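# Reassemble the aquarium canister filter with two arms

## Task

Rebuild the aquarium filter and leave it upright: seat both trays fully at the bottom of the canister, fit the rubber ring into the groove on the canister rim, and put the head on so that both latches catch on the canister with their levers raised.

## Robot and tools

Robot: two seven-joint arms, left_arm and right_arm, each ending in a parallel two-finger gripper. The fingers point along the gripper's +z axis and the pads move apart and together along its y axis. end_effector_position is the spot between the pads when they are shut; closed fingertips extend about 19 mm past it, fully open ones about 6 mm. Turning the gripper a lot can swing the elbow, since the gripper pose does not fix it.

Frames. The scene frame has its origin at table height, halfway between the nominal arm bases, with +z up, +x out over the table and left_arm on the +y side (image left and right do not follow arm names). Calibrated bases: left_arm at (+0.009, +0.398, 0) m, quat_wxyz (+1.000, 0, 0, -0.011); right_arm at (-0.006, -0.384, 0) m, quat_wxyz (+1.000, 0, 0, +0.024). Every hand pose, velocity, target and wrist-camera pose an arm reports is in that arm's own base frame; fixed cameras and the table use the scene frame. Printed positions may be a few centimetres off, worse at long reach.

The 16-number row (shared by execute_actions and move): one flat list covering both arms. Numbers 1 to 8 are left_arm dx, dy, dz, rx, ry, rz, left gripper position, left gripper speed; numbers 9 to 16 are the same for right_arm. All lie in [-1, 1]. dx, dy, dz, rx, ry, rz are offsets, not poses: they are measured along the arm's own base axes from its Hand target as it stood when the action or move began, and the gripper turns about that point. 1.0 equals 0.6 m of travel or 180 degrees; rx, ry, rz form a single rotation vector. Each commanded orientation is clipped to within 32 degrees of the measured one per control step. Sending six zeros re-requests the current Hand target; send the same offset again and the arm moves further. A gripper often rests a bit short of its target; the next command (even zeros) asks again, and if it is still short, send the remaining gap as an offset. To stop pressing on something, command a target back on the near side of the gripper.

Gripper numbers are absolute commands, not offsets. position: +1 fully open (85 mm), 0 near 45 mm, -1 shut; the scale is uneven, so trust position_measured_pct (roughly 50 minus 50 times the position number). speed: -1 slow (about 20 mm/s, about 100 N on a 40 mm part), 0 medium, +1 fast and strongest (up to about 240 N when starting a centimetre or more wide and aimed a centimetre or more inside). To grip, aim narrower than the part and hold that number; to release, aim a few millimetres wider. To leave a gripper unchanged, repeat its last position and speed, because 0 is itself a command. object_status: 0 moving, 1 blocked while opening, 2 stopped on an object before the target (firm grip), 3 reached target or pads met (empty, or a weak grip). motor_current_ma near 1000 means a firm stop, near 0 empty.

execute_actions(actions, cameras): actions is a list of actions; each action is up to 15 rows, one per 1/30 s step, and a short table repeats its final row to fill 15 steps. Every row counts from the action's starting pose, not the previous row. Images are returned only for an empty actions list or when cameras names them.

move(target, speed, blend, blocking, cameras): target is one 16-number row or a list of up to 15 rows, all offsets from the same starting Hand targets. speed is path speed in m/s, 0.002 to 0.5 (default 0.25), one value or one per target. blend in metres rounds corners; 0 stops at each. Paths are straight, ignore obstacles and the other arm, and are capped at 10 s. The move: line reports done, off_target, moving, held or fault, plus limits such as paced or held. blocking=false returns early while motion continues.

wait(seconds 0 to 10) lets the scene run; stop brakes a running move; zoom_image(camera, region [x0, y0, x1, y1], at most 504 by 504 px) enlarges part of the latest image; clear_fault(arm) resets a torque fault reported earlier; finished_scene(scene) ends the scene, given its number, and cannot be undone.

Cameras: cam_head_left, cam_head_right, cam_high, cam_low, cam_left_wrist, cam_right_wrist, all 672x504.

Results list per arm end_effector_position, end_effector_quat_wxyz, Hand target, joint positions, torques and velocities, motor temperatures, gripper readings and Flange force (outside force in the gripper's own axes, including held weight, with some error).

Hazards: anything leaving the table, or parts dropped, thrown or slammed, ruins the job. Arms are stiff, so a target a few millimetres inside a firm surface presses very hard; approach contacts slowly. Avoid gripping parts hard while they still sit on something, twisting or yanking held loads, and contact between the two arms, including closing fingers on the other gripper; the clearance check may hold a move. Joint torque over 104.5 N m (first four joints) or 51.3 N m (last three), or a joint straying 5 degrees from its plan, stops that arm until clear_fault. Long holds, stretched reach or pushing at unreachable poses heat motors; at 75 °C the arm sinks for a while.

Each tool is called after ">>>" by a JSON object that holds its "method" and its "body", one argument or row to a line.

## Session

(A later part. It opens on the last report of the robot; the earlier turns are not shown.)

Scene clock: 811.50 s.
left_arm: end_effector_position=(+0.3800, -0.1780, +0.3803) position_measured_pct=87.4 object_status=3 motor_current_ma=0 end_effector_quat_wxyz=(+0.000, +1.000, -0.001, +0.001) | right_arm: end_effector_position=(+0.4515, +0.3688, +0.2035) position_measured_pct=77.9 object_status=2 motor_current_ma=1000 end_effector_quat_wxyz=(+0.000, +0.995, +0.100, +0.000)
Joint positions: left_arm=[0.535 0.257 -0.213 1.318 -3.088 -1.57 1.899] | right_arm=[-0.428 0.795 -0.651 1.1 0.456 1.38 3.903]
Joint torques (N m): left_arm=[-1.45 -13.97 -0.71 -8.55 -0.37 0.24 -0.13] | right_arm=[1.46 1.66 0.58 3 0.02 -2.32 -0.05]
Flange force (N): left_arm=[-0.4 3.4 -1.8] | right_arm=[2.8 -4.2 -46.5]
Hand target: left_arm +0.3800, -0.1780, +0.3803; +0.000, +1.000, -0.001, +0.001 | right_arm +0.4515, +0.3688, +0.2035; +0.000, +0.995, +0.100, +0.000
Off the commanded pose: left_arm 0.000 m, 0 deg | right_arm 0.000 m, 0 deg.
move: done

>>> {"method": "move", "body": {
  "target": [0,0,0,0,0,0,-0.75,-1,0,0,0,0,0,0,-1,-1],
  "speed": 0.02,
  "cameras": ["cam_low","cam_high","cam_head_right","cam_right_wrist"]
}}

>>> {"method": "zoom_image", "body": {
  "camera": "cam_low",
  "region": [300, 200, 400, 300]
}}

>>> {"method": "zoom_image", "body": {
  "camera": "cam_high",
  "region": [250, 180, 360, 290]
}}

>>> {"method": "zoom_image", "body": {
  "camera": "cam_head_right",
  "region": [270, 240, 390, 360]
}}

Scene clock: 816.23 s.
left_arm: end_effector_position=(+0.3800, -0.1780, +0.3803) position_measured_pct=87.4 object_status=3 motor_current_ma=0 end_effector_quat_wxyz=(+0.000, +1.000, -0.001, +0.001) | right_arm: end_effector_position=(+0.4515, +0.3688, +0.2035) position_measured_pct=77.9 object_status=2 motor_current_ma=1000 end_effector_quat_wxyz=(+0.000, +0.995, +0.100, +0.000)
Joint positions: left_arm=[0.535 0.257 -0.213 1.318 -3.088 -1.57 1.899] | right_arm=[-0.428 0.795 -0.651 1.101 0.456 1.38 3.903]
Joint torques (N m): left_arm=[-1.43 -14 -0.71 -8.63 -0.39 0.24 -0.2] | right_arm=[1.47 1.83 0.58 3.11 0.03 -2.3 -0.05]
Flange force (N): left_arm=[-0.6 3.4 -1.6] | right_arm=[2.9 -4.3 -46.8]
Hand target: left_arm +0.3800, -0.1780, +0.3803; +0.000, +1.000, -0.001, +0.001 | right_arm +0.4515, +0.3688, +0.2035; +0.000, +0.995, +0.100, +0.000
Off the commanded pose: left_arm 0.000 m, 0 deg | right_arm 0.000 m, 0 deg.
move: done
Images, in order (width x height): cam_head_right 672x504, cam_high 672x504, cam_low 672x504, cam_right_wrist 672x504.

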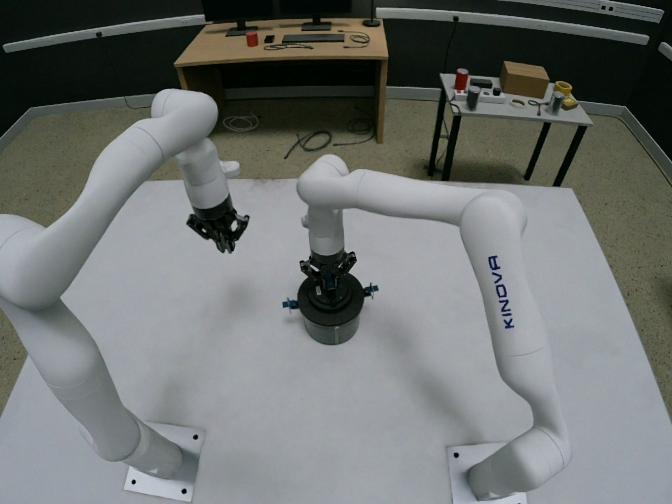

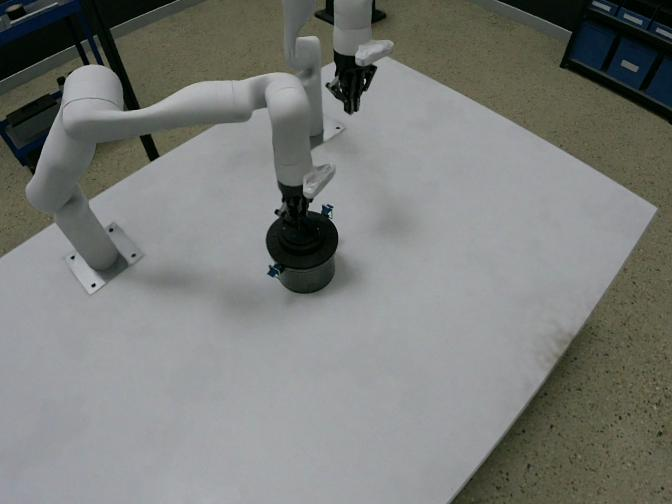

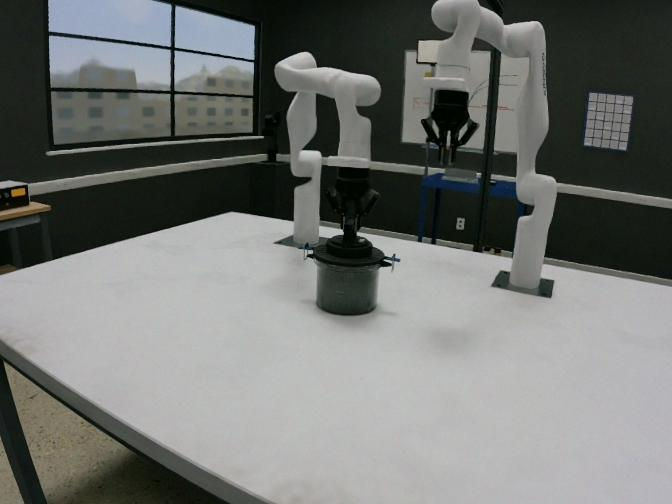

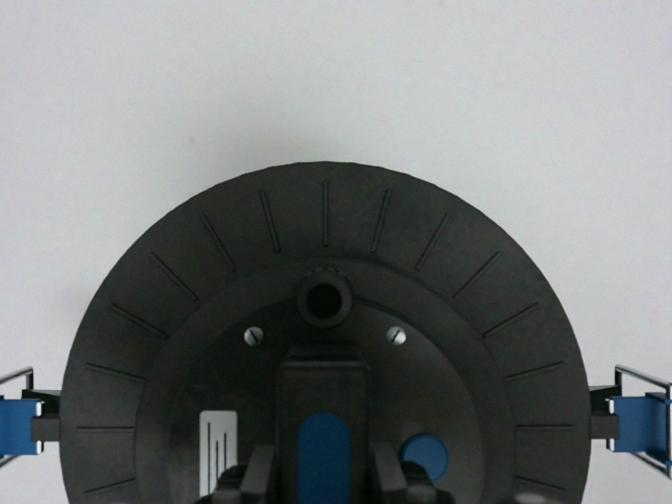

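Scaled by 5.040 from the camera's 672x504 image, which has a finer 960x720 frame.

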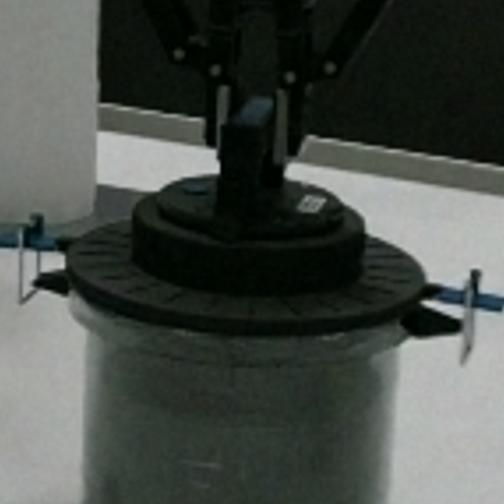

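Scaled by 4.582 from the camera's 672x504 image, which has a finer 960x720 frame.

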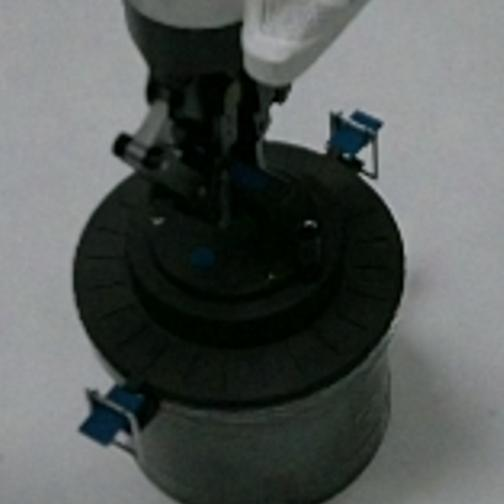

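Scaled by 4.200 from the camera's 672x504 image, which has a finer 960x720 frame.

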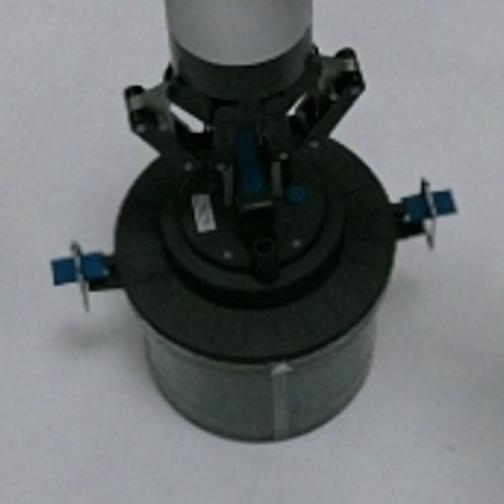

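>>> {"method": "move", "body": {
  "target": [-0.0633,-0.095,0,0,0,0,-1,0,0,0,0.0025,0,0,0,-1,-1],
  "speed": 0.15,
  "cameras": ["cam_left_wrist"]
}}

>>> {"method": "zoom_image", "body": {
  "camera": "cam_left_wrist",
  "region": [350, 130, 670, 400]
}}

Scene clock: 822.50 s.
left_arm: end_effector_position=(+0.3420, -0.2349, +0.3804) position_measured_pct=98.7 object_status=0 motor_current_ma=860 end_effector_quat_wxyz=(+0.000, +1.000, +0.000, +0.001) | right_arm: end_effector_position=(+0.4515, +0.3688, +0.2050) position_measured_pct=77.9 object_status=2 motor_current_ma=1000 end_effector_quat_wxyz=(+0.000, +0.995, +0.100, +0.000)
Joint positions: left_arm=[0.665 0.243 -0.164 1.334 -3.103 -1.565 2.076] | right_arm=[-0.429 0.794 -0.651 1.098 0.455 1.384 3.903]
Joint torques (N m): left_arm=[-1.42 -13.74 -0.55 -8.5 -0.42 0.2 -0.18] | right_arm=[3.04 -9.99 -0.58 -0.8 0.24 0.07 -0.03]
Flange force (N): left_arm=[-0.8 3.4 -1.9] | right_arm=[6.4 -9.2 -24.4]
Hand target: left_arm +0.3420, -0.2350, +0.3803; +0.000, +1.000, +0.000, +0.001 | right_arm +0.4515, +0.3688, +0.2050; +0.000, +0.995, +0.100, +0.000
Off the commanded pose: left_arm 0.000 m, 0 deg | right_arm 0.000 m, 0 deg.
move: done
Images, in order (width x height): cam_left_wrist 672x504.

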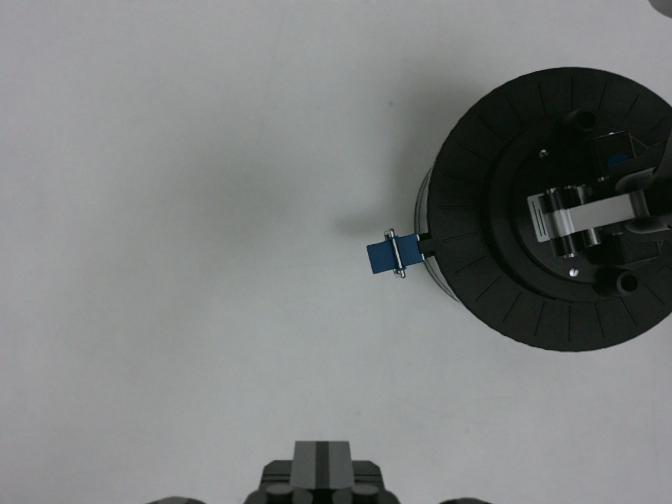

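Scaled by 1.575.

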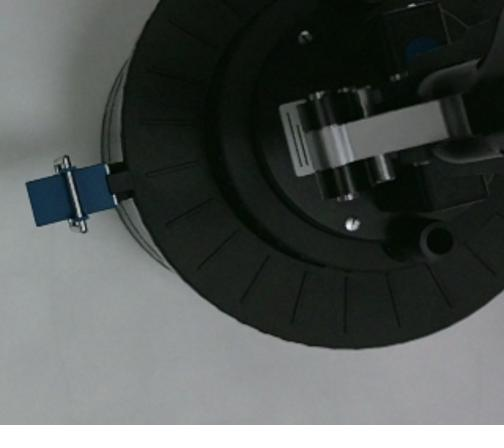

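>>> {"method": "move", "body": {
  "target": [0.0467,0.1417,-0.0838,-0.4971,-0.0624,0.0624,-1,0,0,0,0,0,0,0,-1,-1],
  "speed": 0.2,
  "cameras": ["cam_left_wrist","cam_low","cam_high"]
}}

Scene clock: 844.10 s.
left_arm: end_effector_position=(+0.3700, -0.1499, +0.3301) position_measured_pct=98.7 object_status=3 motor_current_ma=910 end_effector_quat_wxyz=(+0.701, +0.702, +0.088, +0.089) | right_arm: end_effector_position=(+0.4515, +0.3688, +0.2050) position_measured_pct=77.9 object_status=2 motor_current_ma=1000 end_effector_quat_wxyz=(+0.000, +0.995, +0.100, +0.000)
Joint positions: left_arm=[-0.257 0.632 -0.397 2.237 -1.83 -1.881 0.231] | right_arm=[-0.429 0.793 -0.651 1.098 0.455 1.384 3.903]
Joint torques (N m): left_arm=[-1.41 -13.8 0.05 -1.63 0.27 -2.67 -0.22] | right_arm=[3.07 -10.13 -0.6 -0.9 0.28 0.05 -0.02]
Flange force (N): left_arm=[2.1 1.9 4.4] | right_arm=[6.3 -9.3 -24.1]
Hand target: left_arm +0.3700, -0.1499, +0.3301; +0.701, +0.702, +0.088, +0.089 | right_arm +0.4515, +0.3688, +0.2050; +0.000, +0.995, +0.100, +0.000
Off the commanded pose: left_arm 0.000 m, 0 deg | right_arm 0.000 m, 0 deg.
move: done
Images, in order (width x height): cam_high 672x504, cam_low 672x504, cam_left_wrist 672x504.

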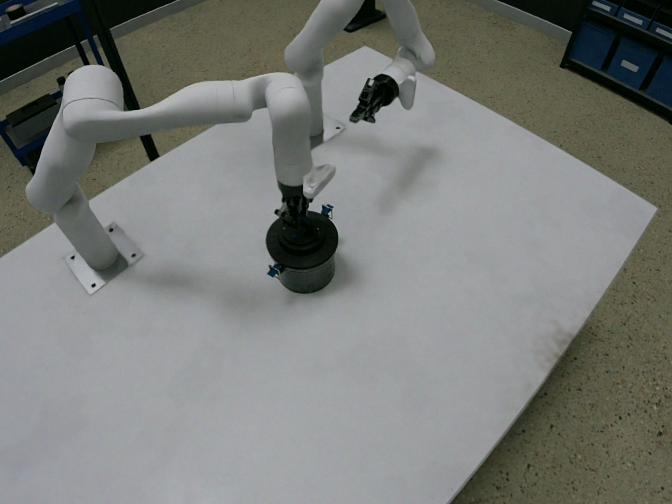

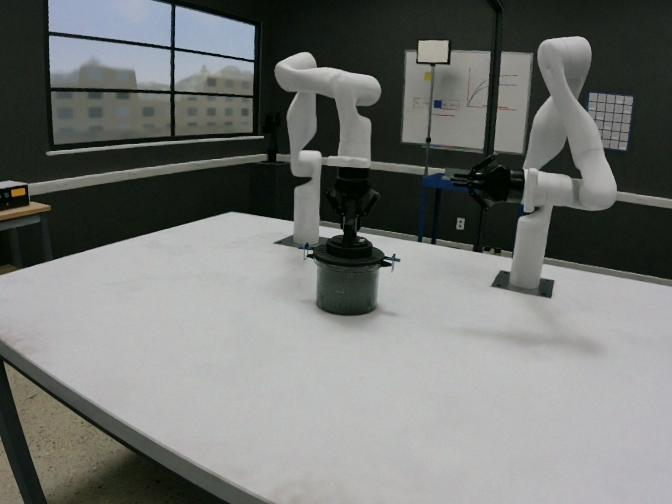

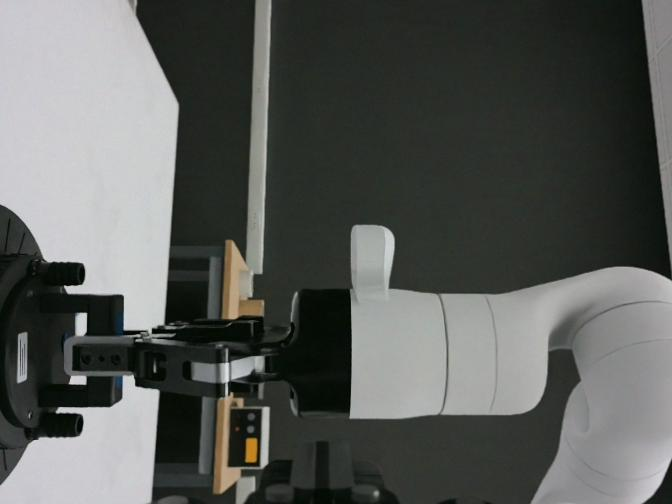

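>>> {"method": "move", "body": {
  "target": [
    [0.0202,-0.0697,-0.2168,0,0,0,-1,0,0,0,0,0,0,0,-1,-1],
    [0.0202,-0.0697,-0.3568,0,0,0,-1,0,0,0,0,0,0,0,-1,-1]
  ],
  "speed": 0.1,
  "cameras": ["cam_left_wrist","cam_low","cam_head_left"]
}}

>>> {"method": "zoom_image", "body": {
  "camera": "cam_left_wrist",
  "region": [50, 150, 400, 500]
}}

Scene clock: 850.60 s.
left_arm: end_effector_position=(+0.3822, -0.1917, +0.1160) position_measured_pct=98.7 object_status=3 motor_current_ma=910 end_effector_quat_wxyz=(+0.701, +0.702, +0.088, +0.089) | right_arm: end_effector_position=(+0.4515, +0.3688, +0.2050) position_measured_pct=77.9 object_status=2 motor_current_ma=1000 end_effector_quat_wxyz=(+0.000, +0.995, +0.100, +0.000)
Joint positions: left_arm=[-0.208 1.256 -0.261 2.134 -1.669 -1.802 -0.255] | right_arm=[-0.429 0.793 -0.651 1.098 0.455 1.384 3.903]
Joint torques (N m): left_arm=[-1.41 -16.99 1.06 2.14 -1.03 -2.66 -0.24] | right_arm=[3.08 -10.14 -0.56 -0.9 0.27 0.08 -0.02]
Flange force (N): left_arm=[1.3 0.4 3.9] | right_arm=[6.3 -9.3 -24.1]
Hand target: left_arm +0.3822, -0.1917, +0.1160; +0.701, +0.702, +0.088, +0.089 | right_arm +0.4515, +0.3688, +0.2050; +0.000, +0.995, +0.100, +0.000
Off the commanded pose: left_arm 0.000 m, 0 deg | right_arm 0.000 m, 0 deg.
move: done
Images, in order (width x height): cam_head_left 672x504, cam_low 672x504, cam_left_wrist 672x504.

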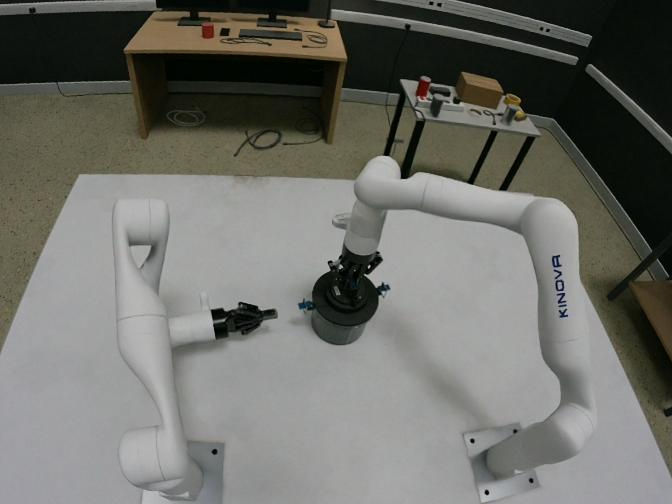

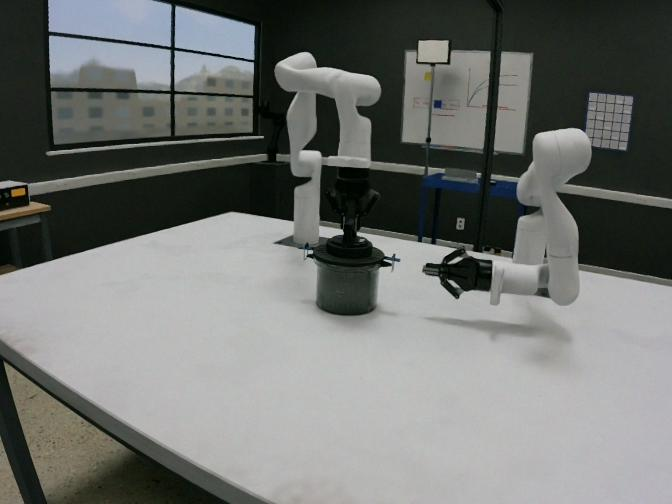

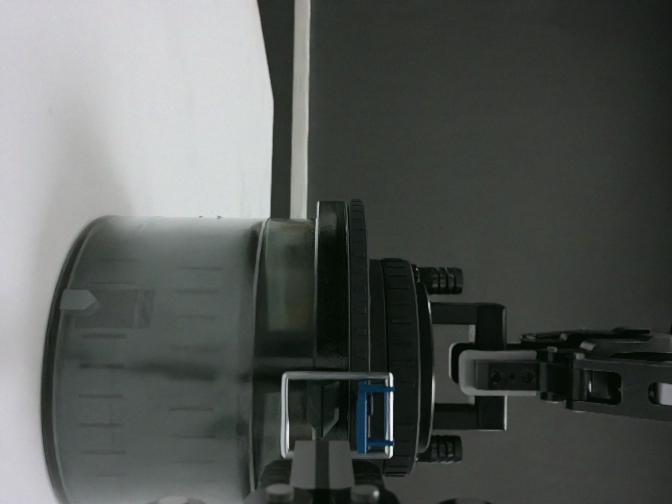

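Scaled by 1.440.

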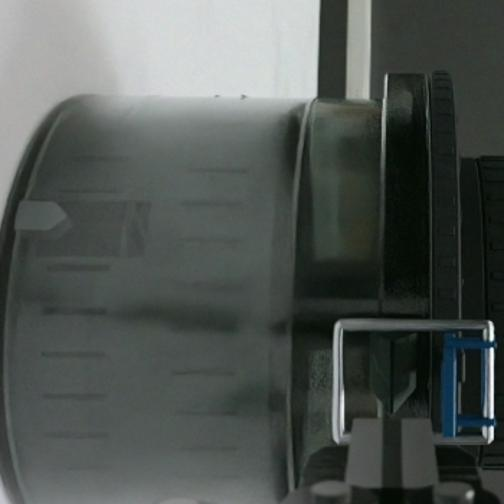

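>>> {"method": "move", "body": {
  "target": [
    [0.0182,-0.0555,0,0,0,0,-1,0,0,0,0,0,0,0,-1,-1],
    [0.0285,-0.0958,0.0008,0,0,0,-1,0,0,0,0,0,0,0,-1,-1]
  ],
  "speed": 0.04,
  "cameras": ["cam_left_wrist","cam_low"]
}}

>>> {"method": "zoom_image", "body": {
  "camera": "cam_left_wrist",
  "region": [200, 254, 450, 504]
}}

>>> {"method": "zoom_image", "body": {
  "camera": "cam_low",
  "region": [340, 210, 440, 310]
}}

Scene clock: 863.50 s.
left_arm: end_effector_position=(+0.3993, -0.2492, +0.1165) position_measured_pct=98.7 object_status=3 motor_current_ma=910 end_effector_quat_wxyz=(+0.701, +0.702, +0.088, +0.089) | right_arm: end_effector_position=(+0.4515, +0.3688, +0.2050) position_measured_pct=77.9 object_status=2 motor_current_ma=1000 end_effector_quat_wxyz=(+0.000, +0.995, +0.100, +0.000)
Joint positions: left_arm=[-0.094 1.242 -0.174 2.131 -1.508 -1.754 -0.214] | right_arm=[-0.429 0.793 -0.651 1.098 0.455 1.384 3.903]
Joint torques (N m): left_arm=[-1.43 -17.42 1.67 1.69 -0.9 -2.71 -0.21] | right_arm=[3.07 -10.15 -0.61 -0.91 0.26 0.07 -0.03]
Flange force (N): left_arm=[0.4 0.3 3.8] | right_arm=[6.3 -9.2 -24.1]
Hand target: left_arm +0.3993, -0.2492, +0.1165; +0.701, +0.702, +0.088, +0.089 | right_arm +0.4515, +0.3688, +0.2050; +0.000, +0.995, +0.100, +0.000
Off the commanded pose: left_arm 0.000 m, 0 deg | right_arm 0.000 m, 0 deg.
move: done
Images, in order (width x height): cam_low 672x504, cam_left_wrist 672x504.

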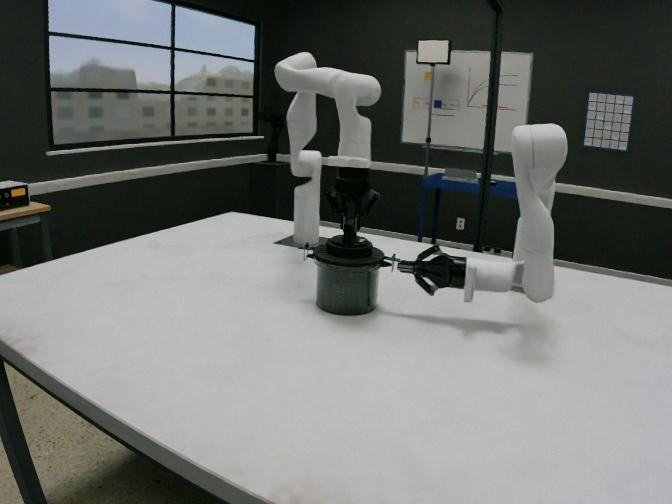

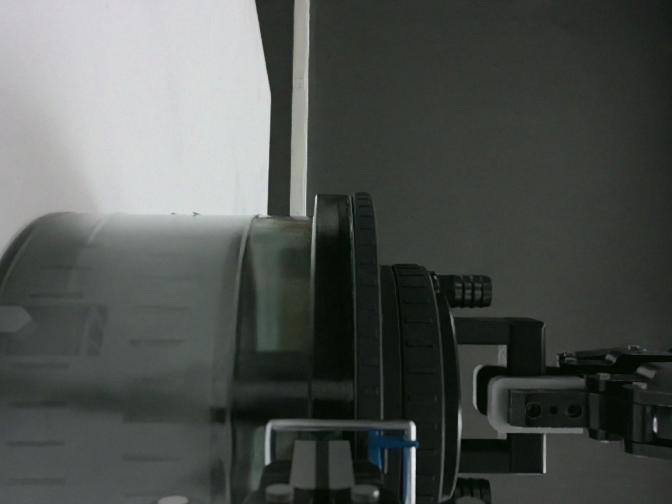

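Scaled by 2.016.

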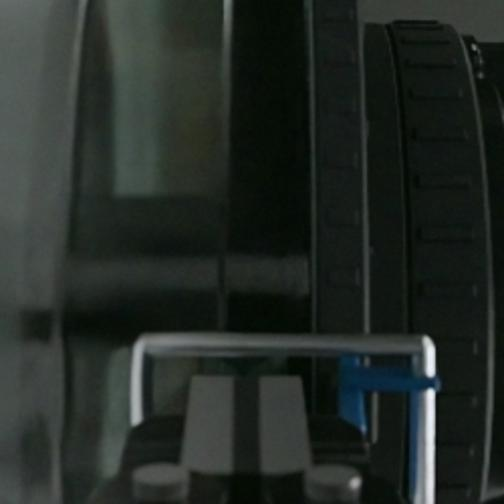

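Scaled by 5.040 from the camera's 672x504 image, which has a finer 960x720 frame.

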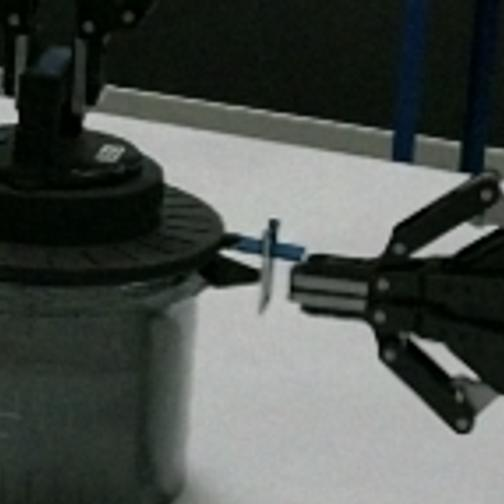

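>>> {"method": "move", "body": {
  "target": [
    [0.0010,-0.0040,0.0008,0,0,0,-1,0,0,0,0,0,0,0,-1,-1],
    [0.0019,-0.0076,0.0255,0,0,0,-1,0,0,0,0,0,0,0,-1,-1]
  ],
  "speed": 0.02,
  "cameras": ["cam_left_wrist","cam_low"]
}}

>>> {"method": "zoom_image", "body": {
  "camera": "cam_low",
  "region": [340, 210, 440, 310]
}}

Scene clock: 872.87 s.
left_arm: end_effector_position=(+0.4003, -0.2539, +0.1318) position_measured_pct=98.7 object_status=3 motor_current_ma=910 end_effector_quat_wxyz=(+0.702, +0.702, +0.088, +0.089) | right_arm: end_effector_position=(+0.4515, +0.3688, +0.2050) position_measured_pct=77.9 object_status=2 motor_current_ma=1000 end_effector_quat_wxyz=(+0.000, +0.995, +0.100, +0.000)
Joint positions: left_arm=[-0.084 1.199 -0.171 2.152 -1.499 -1.747 -0.191] | right_arm=[-0.429 0.793 -0.651 1.098 0.455 1.384 3.903]
Joint torques (N m): left_arm=[0.76 -16.88 2.94 1.87 -1.43 -2.32 -0.27] | right_arm=[-3.93 -8.72 -5.85 -2.48 -2.45 -3.64 -0.17]
Flange force (N): left_arm=[2.6 1.1 -0.6] | right_arm=[4.8 5.4 -27.5]
Hand target: left_arm +0.4004, -0.2538, +0.1318; +0.701, +0.702, +0.088, +0.089 | right_arm +0.4515, +0.3688, +0.2050; +0.000, +0.995, +0.100, +0.000
Off the commanded pose: left_arm 0.000 m, 0 deg | right_arm 0.000 m, 0 deg.
move: done
Images, in order (width x height): cam_low 672x504, cam_left_wrist 672x504.

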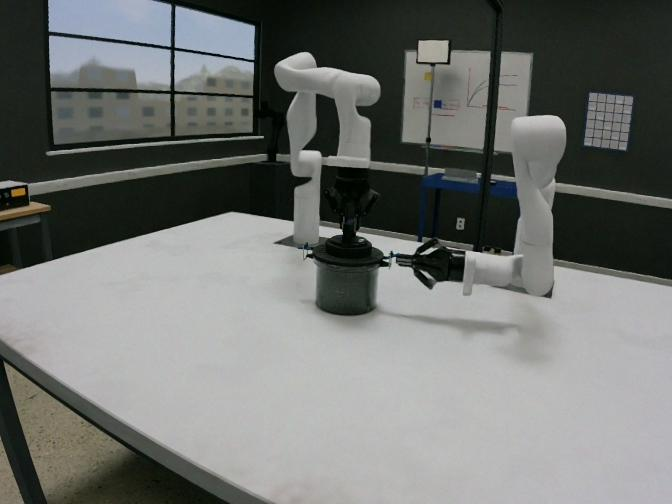

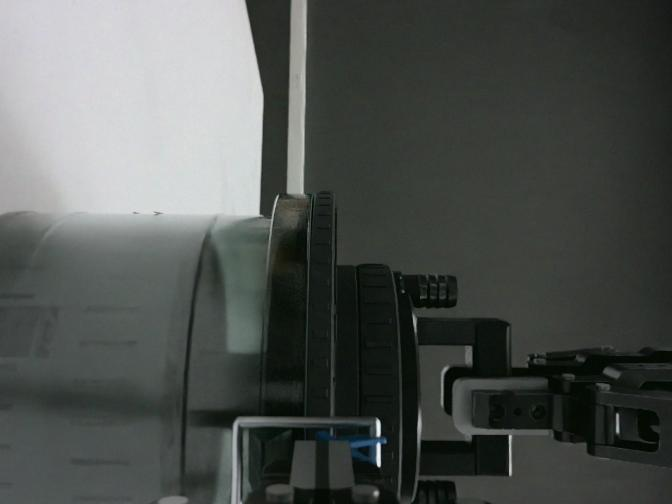

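Scaled by 5.040 from the camera's 672x504 image, which has a finer 960x720 frame.

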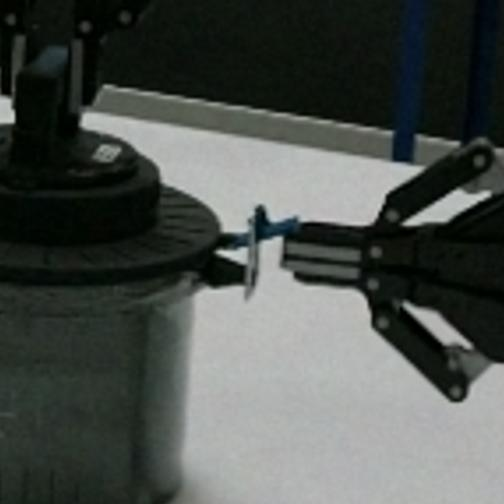

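>>> {"method": "move", "body": {
  "target": [0.0032,-0.0126,0.0115,0,0,0,-1,0,0,0,0,0,0,0,-1,-1],
  "speed": 0.02,
  "cameras": ["cam_left_wrist","cam_low"]
}}

>>> {"method": "zoom_image", "body": {
  "camera": "cam_low",
  "region": [340, 210, 440, 310]
}}

Scene clock: 877.97 s.
left_arm: end_effector_position=(+0.4023, -0.2613, +0.1387) position_measured_pct=98.7 object_status=3 motor_current_ma=910 end_effector_quat_wxyz=(+0.701, +0.702, +0.088, +0.089) | right_arm: end_effector_position=(+0.4514, +0.3688, +0.2050) position_measured_pct=77.9 object_status=2 motor_current_ma=1000 end_effector_quat_wxyz=(+0.000, +0.995, +0.100, +0.000)
Joint positions: left_arm=[-0.069 1.178 -0.162 2.159 -1.479 -1.74 -0.175] | right_arm=[-0.429 0.793 -0.652 1.098 0.455 1.384 3.903]
Joint torques (N m): left_arm=[-0.93 -17.53 2.19 1.4 -0.88 -2.89 -0.24] | right_arm=[-3.82 -9.16 -5.86 -2.47 -2.48 -3.44 -0.12]
Flange force (N): left_arm=[0.7 -0.1 2.7] | right_arm=[5.4 4.8 -26.7]
Hand target: left_arm +0.4023, -0.2613, +0.1387; +0.701, +0.702, +0.088, +0.089 | right_arm +0.4515, +0.3688, +0.2050; +0.000, +0.995, +0.100, +0.000
Off the commanded pose: left_arm 0.000 m, 0 deg | right_arm 0.000 m, 0 deg.
move: done
Images, in order (width x height): cam_low 672x504, cam_left_wrist 672x504.

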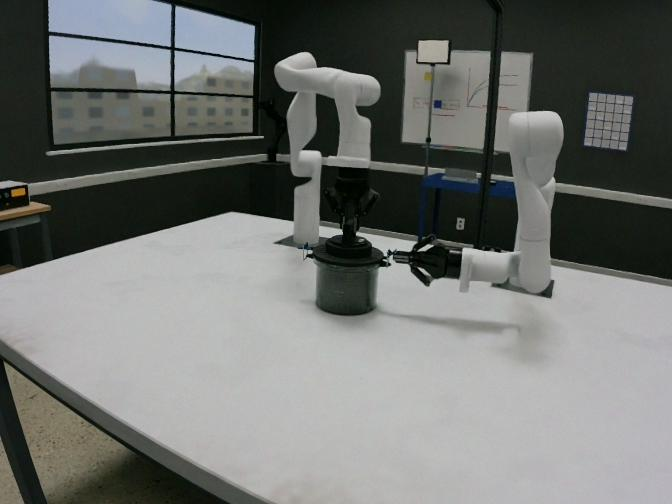

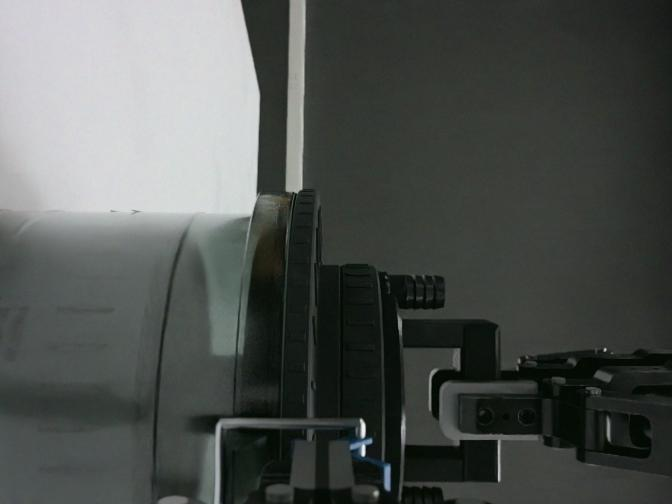

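Scaled by 5.040 from the camera's 672x504 image, which has a finer 960x720 frame.

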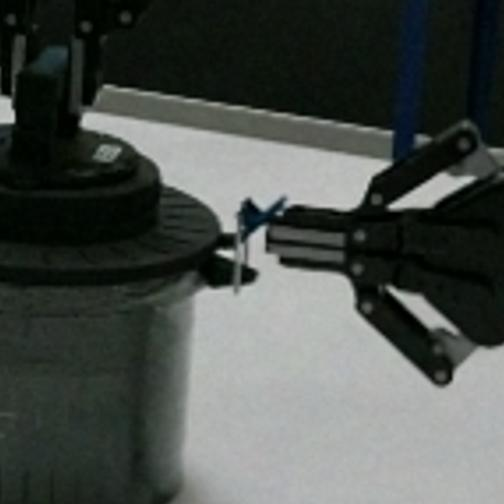

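>>> {"method": "move", "body": {
  "target": [0.0026,-0.0103,0.0090,0,0,0,-1,0,0,0,0,0,0,0,-1,-1],
  "speed": 0.02,
  "cameras": ["cam_left_wrist","cam_low"]
}}

>>> {"method": "zoom_image", "body": {
  "camera": "cam_low",
  "region": [340, 210, 440, 310]
}}

Scene clock: 882.33 s.
left_arm: end_effector_position=(+0.4039, -0.2676, +0.1441) position_measured_pct=98.7 object_status=3 motor_current_ma=910 end_effector_quat_wxyz=(+0.702, +0.702, +0.088, +0.089) | right_arm: end_effector_position=(+0.4515, +0.3688, +0.2050) position_measured_pct=77.9 object_status=2 motor_current_ma=1000 end_effector_quat_wxyz=(+0.000, +0.995, +0.100, +0.000)
Joint positions: left_arm=[-0.056 1.162 -0.154 2.164 -1.463 -1.733 -0.163] | right_arm=[-0.429 0.793 -0.651 1.098 0.455 1.384 3.903]
Joint torques (N m): left_arm=[-0.87 -17.55 2.28 1.2 -0.79 -2.88 -0.25] | right_arm=[-2.37 -9.01 -4.73 -2.84 -1.77 -3.49 -0.1]
Flange force (N): left_arm=[0.5 0.0 2.3] | right_arm=[3.3 3.0 -27.1]
Hand target: left_arm +0.4039, -0.2675, +0.1441; +0.701, +0.702, +0.088, +0.089 | right_arm +0.4515, +0.3688, +0.2050; +0.000, +0.995, +0.100, +0.000
Off the commanded pose: left_arm 0.000 m, 0 deg | right_arm 0.000 m, 0 deg.
move: done
Images, in order (width x height): cam_low 672x504, cam_left_wrist 672x504.

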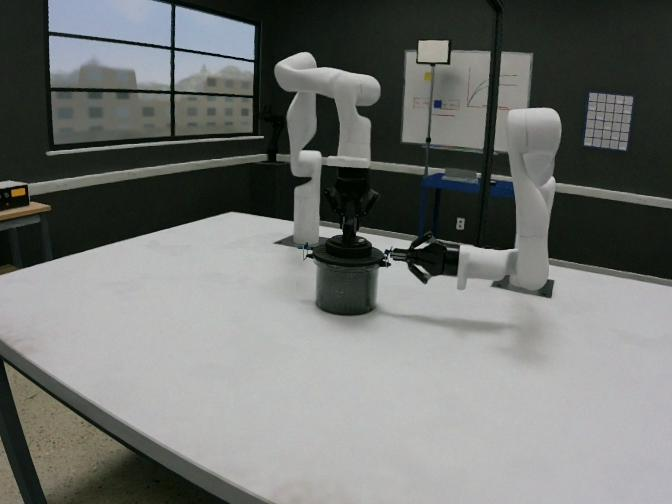

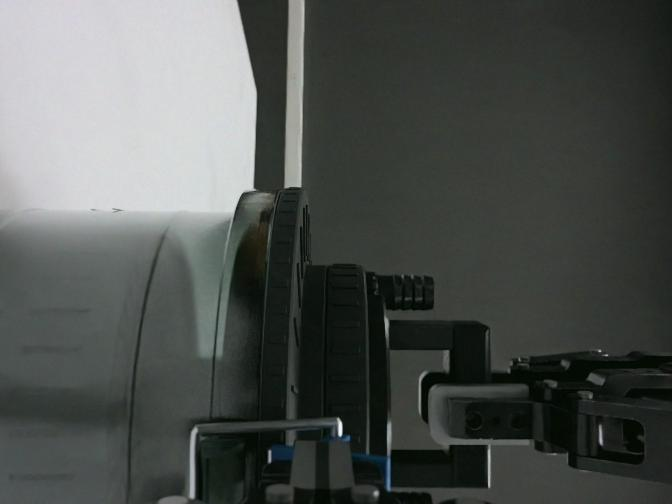

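Scaled by 5.040 from the camera's 672x504 image, which has a finer 960x720 frame.

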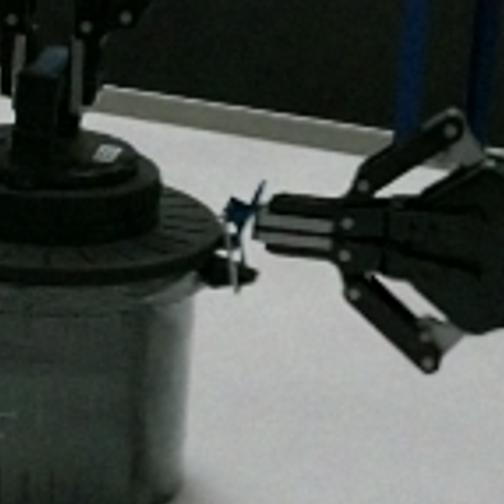

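>>> {"method": "move", "body": {
  "target": [
    [0.0023,-0.0091,0.0032,0,0,0,-1,0,0,0,0,0,0,0,-1,-1],
    [0.0054,-0.0212,0.0082,0,0,0,-1,0,0,0,0,0,0,0,-1,-1]
  ],
  "speed": 0.02,
  "cameras": ["cam_left_wrist","cam_low"]
}}

>>> {"method": "zoom_image", "body": {
  "camera": "cam_low",
  "region": [340, 210, 440, 310]
}}

Scene clock: 886.23 s.
left_arm: end_effector_position=(+0.4072, -0.2802, +0.1489) position_measured_pct=98.7 object_status=3 motor_current_ma=910 end_effector_quat_wxyz=(+0.701, +0.702, +0.089, +0.089) | right_arm: end_effector_position=(+0.4517, +0.3684, +0.2050) position_measured_pct=77.9 object_status=2 motor_current_ma=1000 end_effector_quat_wxyz=(+0.000, +0.995, +0.100, +0.000)
Joint positions: left_arm=[-0.031 1.146 -0.136 2.164 -1.428 -1.718 -0.145] | right_arm=[-0.428 0.793 -0.651 1.098 0.455 1.384 3.903]
Joint torques (N m): left_arm=[15.73 -27.19 21.2 -0.6 -2.43 -10.03 -0.18] | right_arm=[-19.64 -5.31 -17.42 -4.92 -8.58 -11.05 -0.29]
Flange force (N): left_arm=[2.7 -20.9 -46.2] | right_arm=[3.6 36.7 -35.2]
Hand target: left_arm +0.4071, -0.2802, +0.1490; +0.701, +0.702, +0.088, +0.089 | right_arm +0.4515, +0.3688, +0.2050; +0.000, +0.995, +0.100, +0.000
Off the commanded pose: left_arm 0.000 m, 0 deg | right_arm 0.000 m, 0 deg.
move: done
Images, in order (width x height): cam_low 672x504, cam_left_wrist 672x504.

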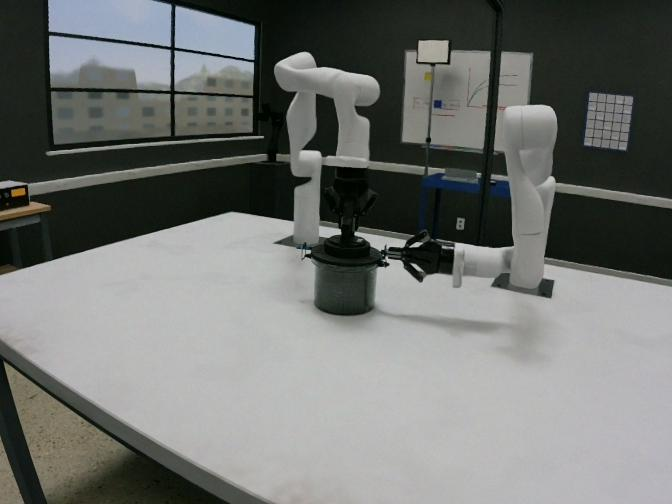

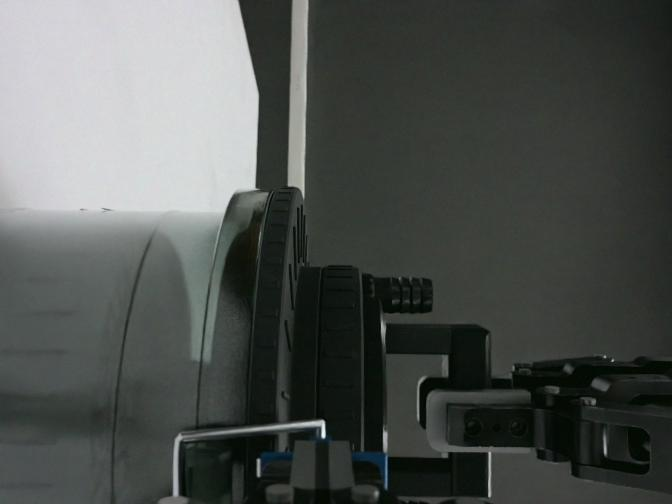

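Scaled by 5.040 from the camera's 672x504 image, which has a finer 960x720 frame.

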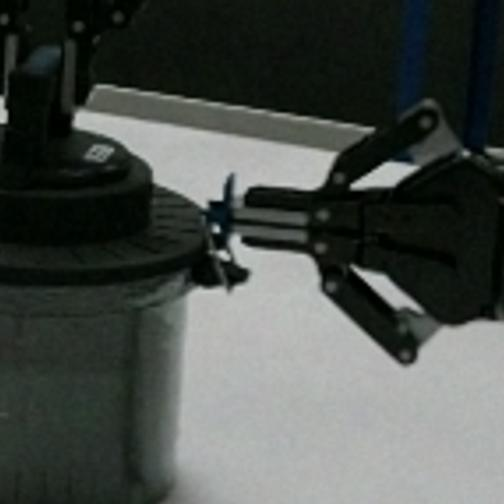

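>>> {"method": "move", "body": {
  "target": [-0.0247,0.0969,0,0,0,0,-1,0,0,0,0,0,0,0,-1,-1],
  "speed": 0.06,
  "cameras": ["cam_left_wrist","cam_low"]
}}

>>> {"method": "zoom_image", "body": {
  "camera": "cam_low",
  "region": [340, 210, 440, 310]
}}

>>> {"method": "zoom_image", "body": {
  "camera": "cam_left_wrist",
  "region": [150, 254, 400, 504]
}}

Scene clock: 890.07 s.
left_arm: end_effector_position=(+0.3923, -0.2221, +0.1490) position_measured_pct=98.7 object_status=3 motor_current_ma=910 end_effector_quat_wxyz=(+0.701, +0.702, +0.088, +0.089) | right_arm: end_effector_position=(+0.4515, +0.3688, +0.2050) position_measured_pct=77.9 object_status=2 motor_current_ma=1000 end_effector_quat_wxyz=(+0.000, +0.995, +0.100, +0.000)
Joint positions: left_arm=[-0.147 1.156 -0.221 2.179 -1.594 -1.772 -0.186] | right_arm=[-0.429 0.794 -0.652 1.098 0.455 1.384 3.903]
Joint torques (N m): left_arm=[-1.42 -16.96 1.4 1.57 -0.83 -2.72 -0.22] | right_arm=[2.91 -10.86 -1.02 -0.94 -0.3 0.39 -0.36]
Flange force (N): left_arm=[0.9 0.4 3.9] | right_arm=[7.9 -9.1 -22.5]
Hand target: left_arm +0.3923, -0.2221, +0.1490; +0.701, +0.702, +0.088, +0.089 | right_arm +0.4515, +0.3688, +0.2050; +0.000, +0.995, +0.100, +0.000
Off the commanded pose: left_arm 0.000 m, 0 deg | right_arm 0.000 m, 0 deg.
move: done
Images, in order (width x height): cam_low 672x504, cam_left_wrist 672x504.

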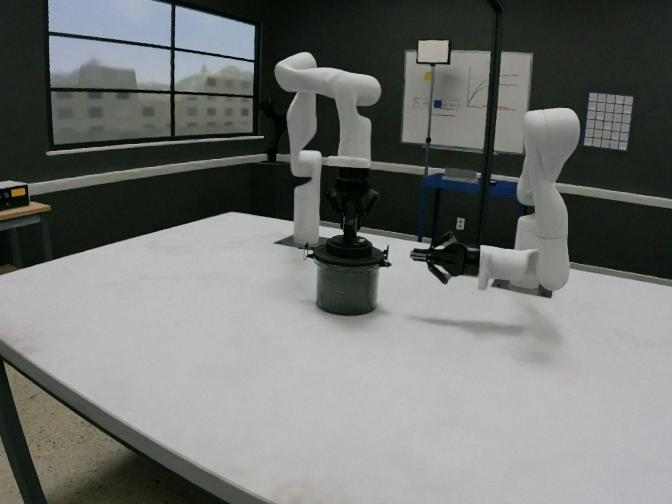

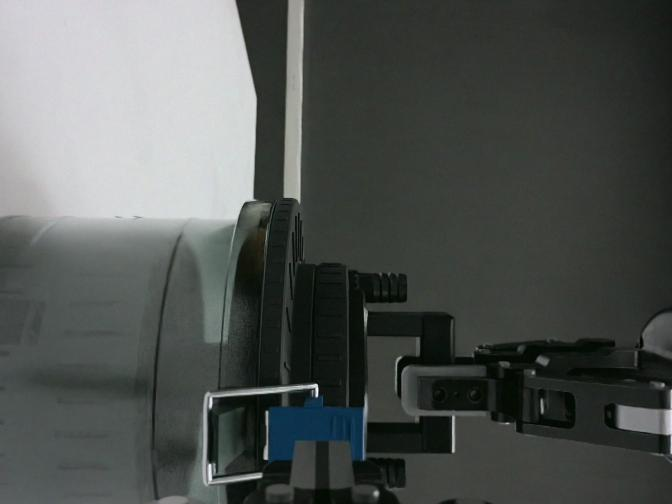

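Scaled by 5.040 from the camera's 672x504 image, which has a finer 960x720 frame.

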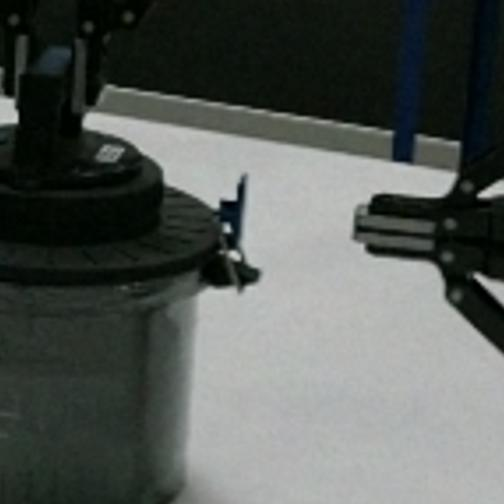

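Scaled by 2.016.

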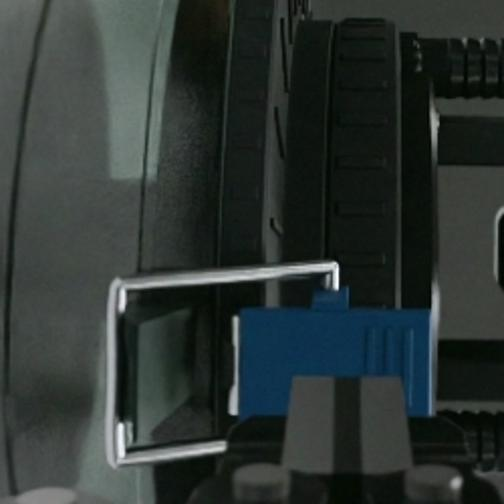

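>>> {"method": "move", "body": {
  "target": [
    [-0.0372,0.1368,0.05,0,0,0,-1,0,0,0,0.0012,0,0,0,-1,-1],
    [-0.0372,0.1535,0.30,0,0,0,-1,0,0,0,0.0012,0,0,0,-1,-1],
    [-0.0372,0.1535,0.35,0.4971,0.0624,-0.0624,-1,0,0,0,0.0012,0,0,0,-1,-1]
  ],
  "speed": 0.2,
  "cameras": ["cam_low","cam_high","cam_left_wrist"]
}}

>>> {"method": "zoom_image", "body": {
  "camera": "cam_high",
  "region": [250, 180, 360, 290]
}}

Scene clock: 901.83 s.
left_arm: end_effector_position=(+0.3700, -0.1300, +0.3590) position_measured_pct=98.7 object_status=3 motor_current_ma=910 end_effector_quat_wxyz=(+0.000, +1.000, +0.000, +0.001) | right_arm: end_effector_position=(+0.4515, +0.3688, +0.2057) position_measured_pct=77.9 object_status=2 motor_current_ma=1000 end_effector_quat_wxyz=(+0.000, +0.995, +0.100, +0.000)
Joint positions: left_arm=[0.562 0.202 -0.36 1.465 -3.071 -1.486 1.772] | right_arm=[-0.429 0.793 -0.652 1.096 0.455 1.386 3.904]
Joint torques (N m): left_arm=[-1.43 -12.56 -0.86 -8.55 -0.37 0.22 -0.18] | right_arm=[2.84 -16.12 -2.11 -3.45 -0.31 0.55 -0.33]
Flange force (N): left_arm=[-0.7 3.4 -1.6] | right_arm=[7.9 -9.0 -12.9]
Hand target: left_arm +0.3700, -0.1300, +0.3590; +0.000, +1.000, -0.001, +0.001 | right_arm +0.4515, +0.3688, +0.2057; +0.000, +0.995, +0.100, +0.000
Off the commanded pose: left_arm 0.000 m, 0 deg | right_arm 0.000 m, 0 deg.
move: done
Images, in order (width x height): cam_high 672x504, cam_low 672x504, cam_left_wrist 672x504.

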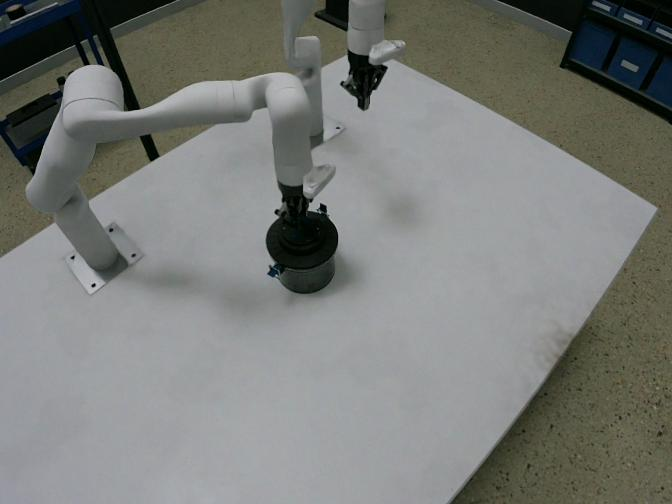

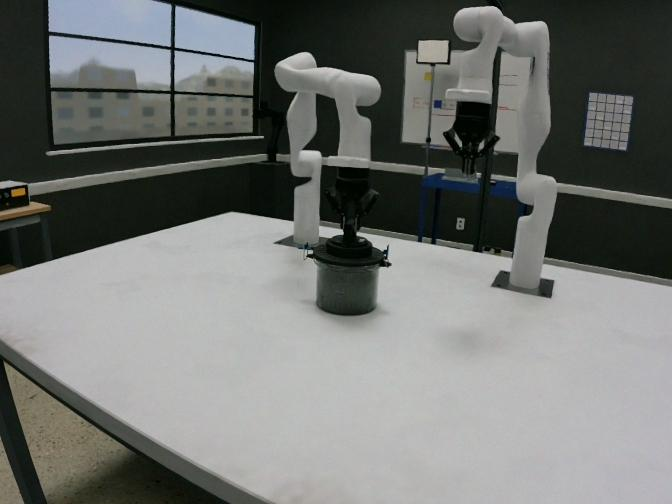

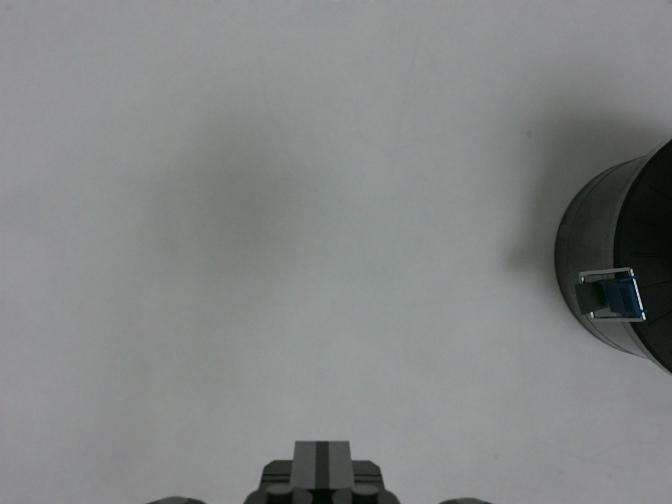

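Scaled by 4.582 from the camera's 672x504 image, which has a finer 960x720 frame.

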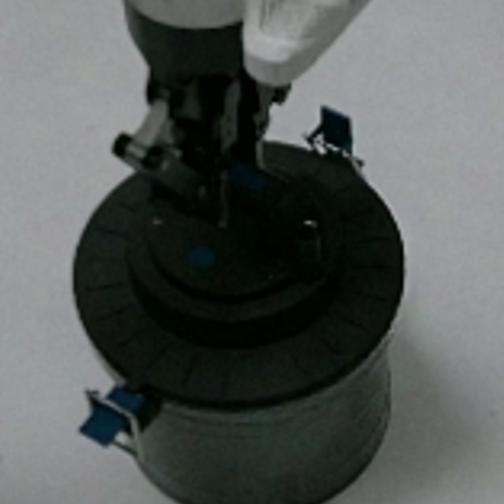

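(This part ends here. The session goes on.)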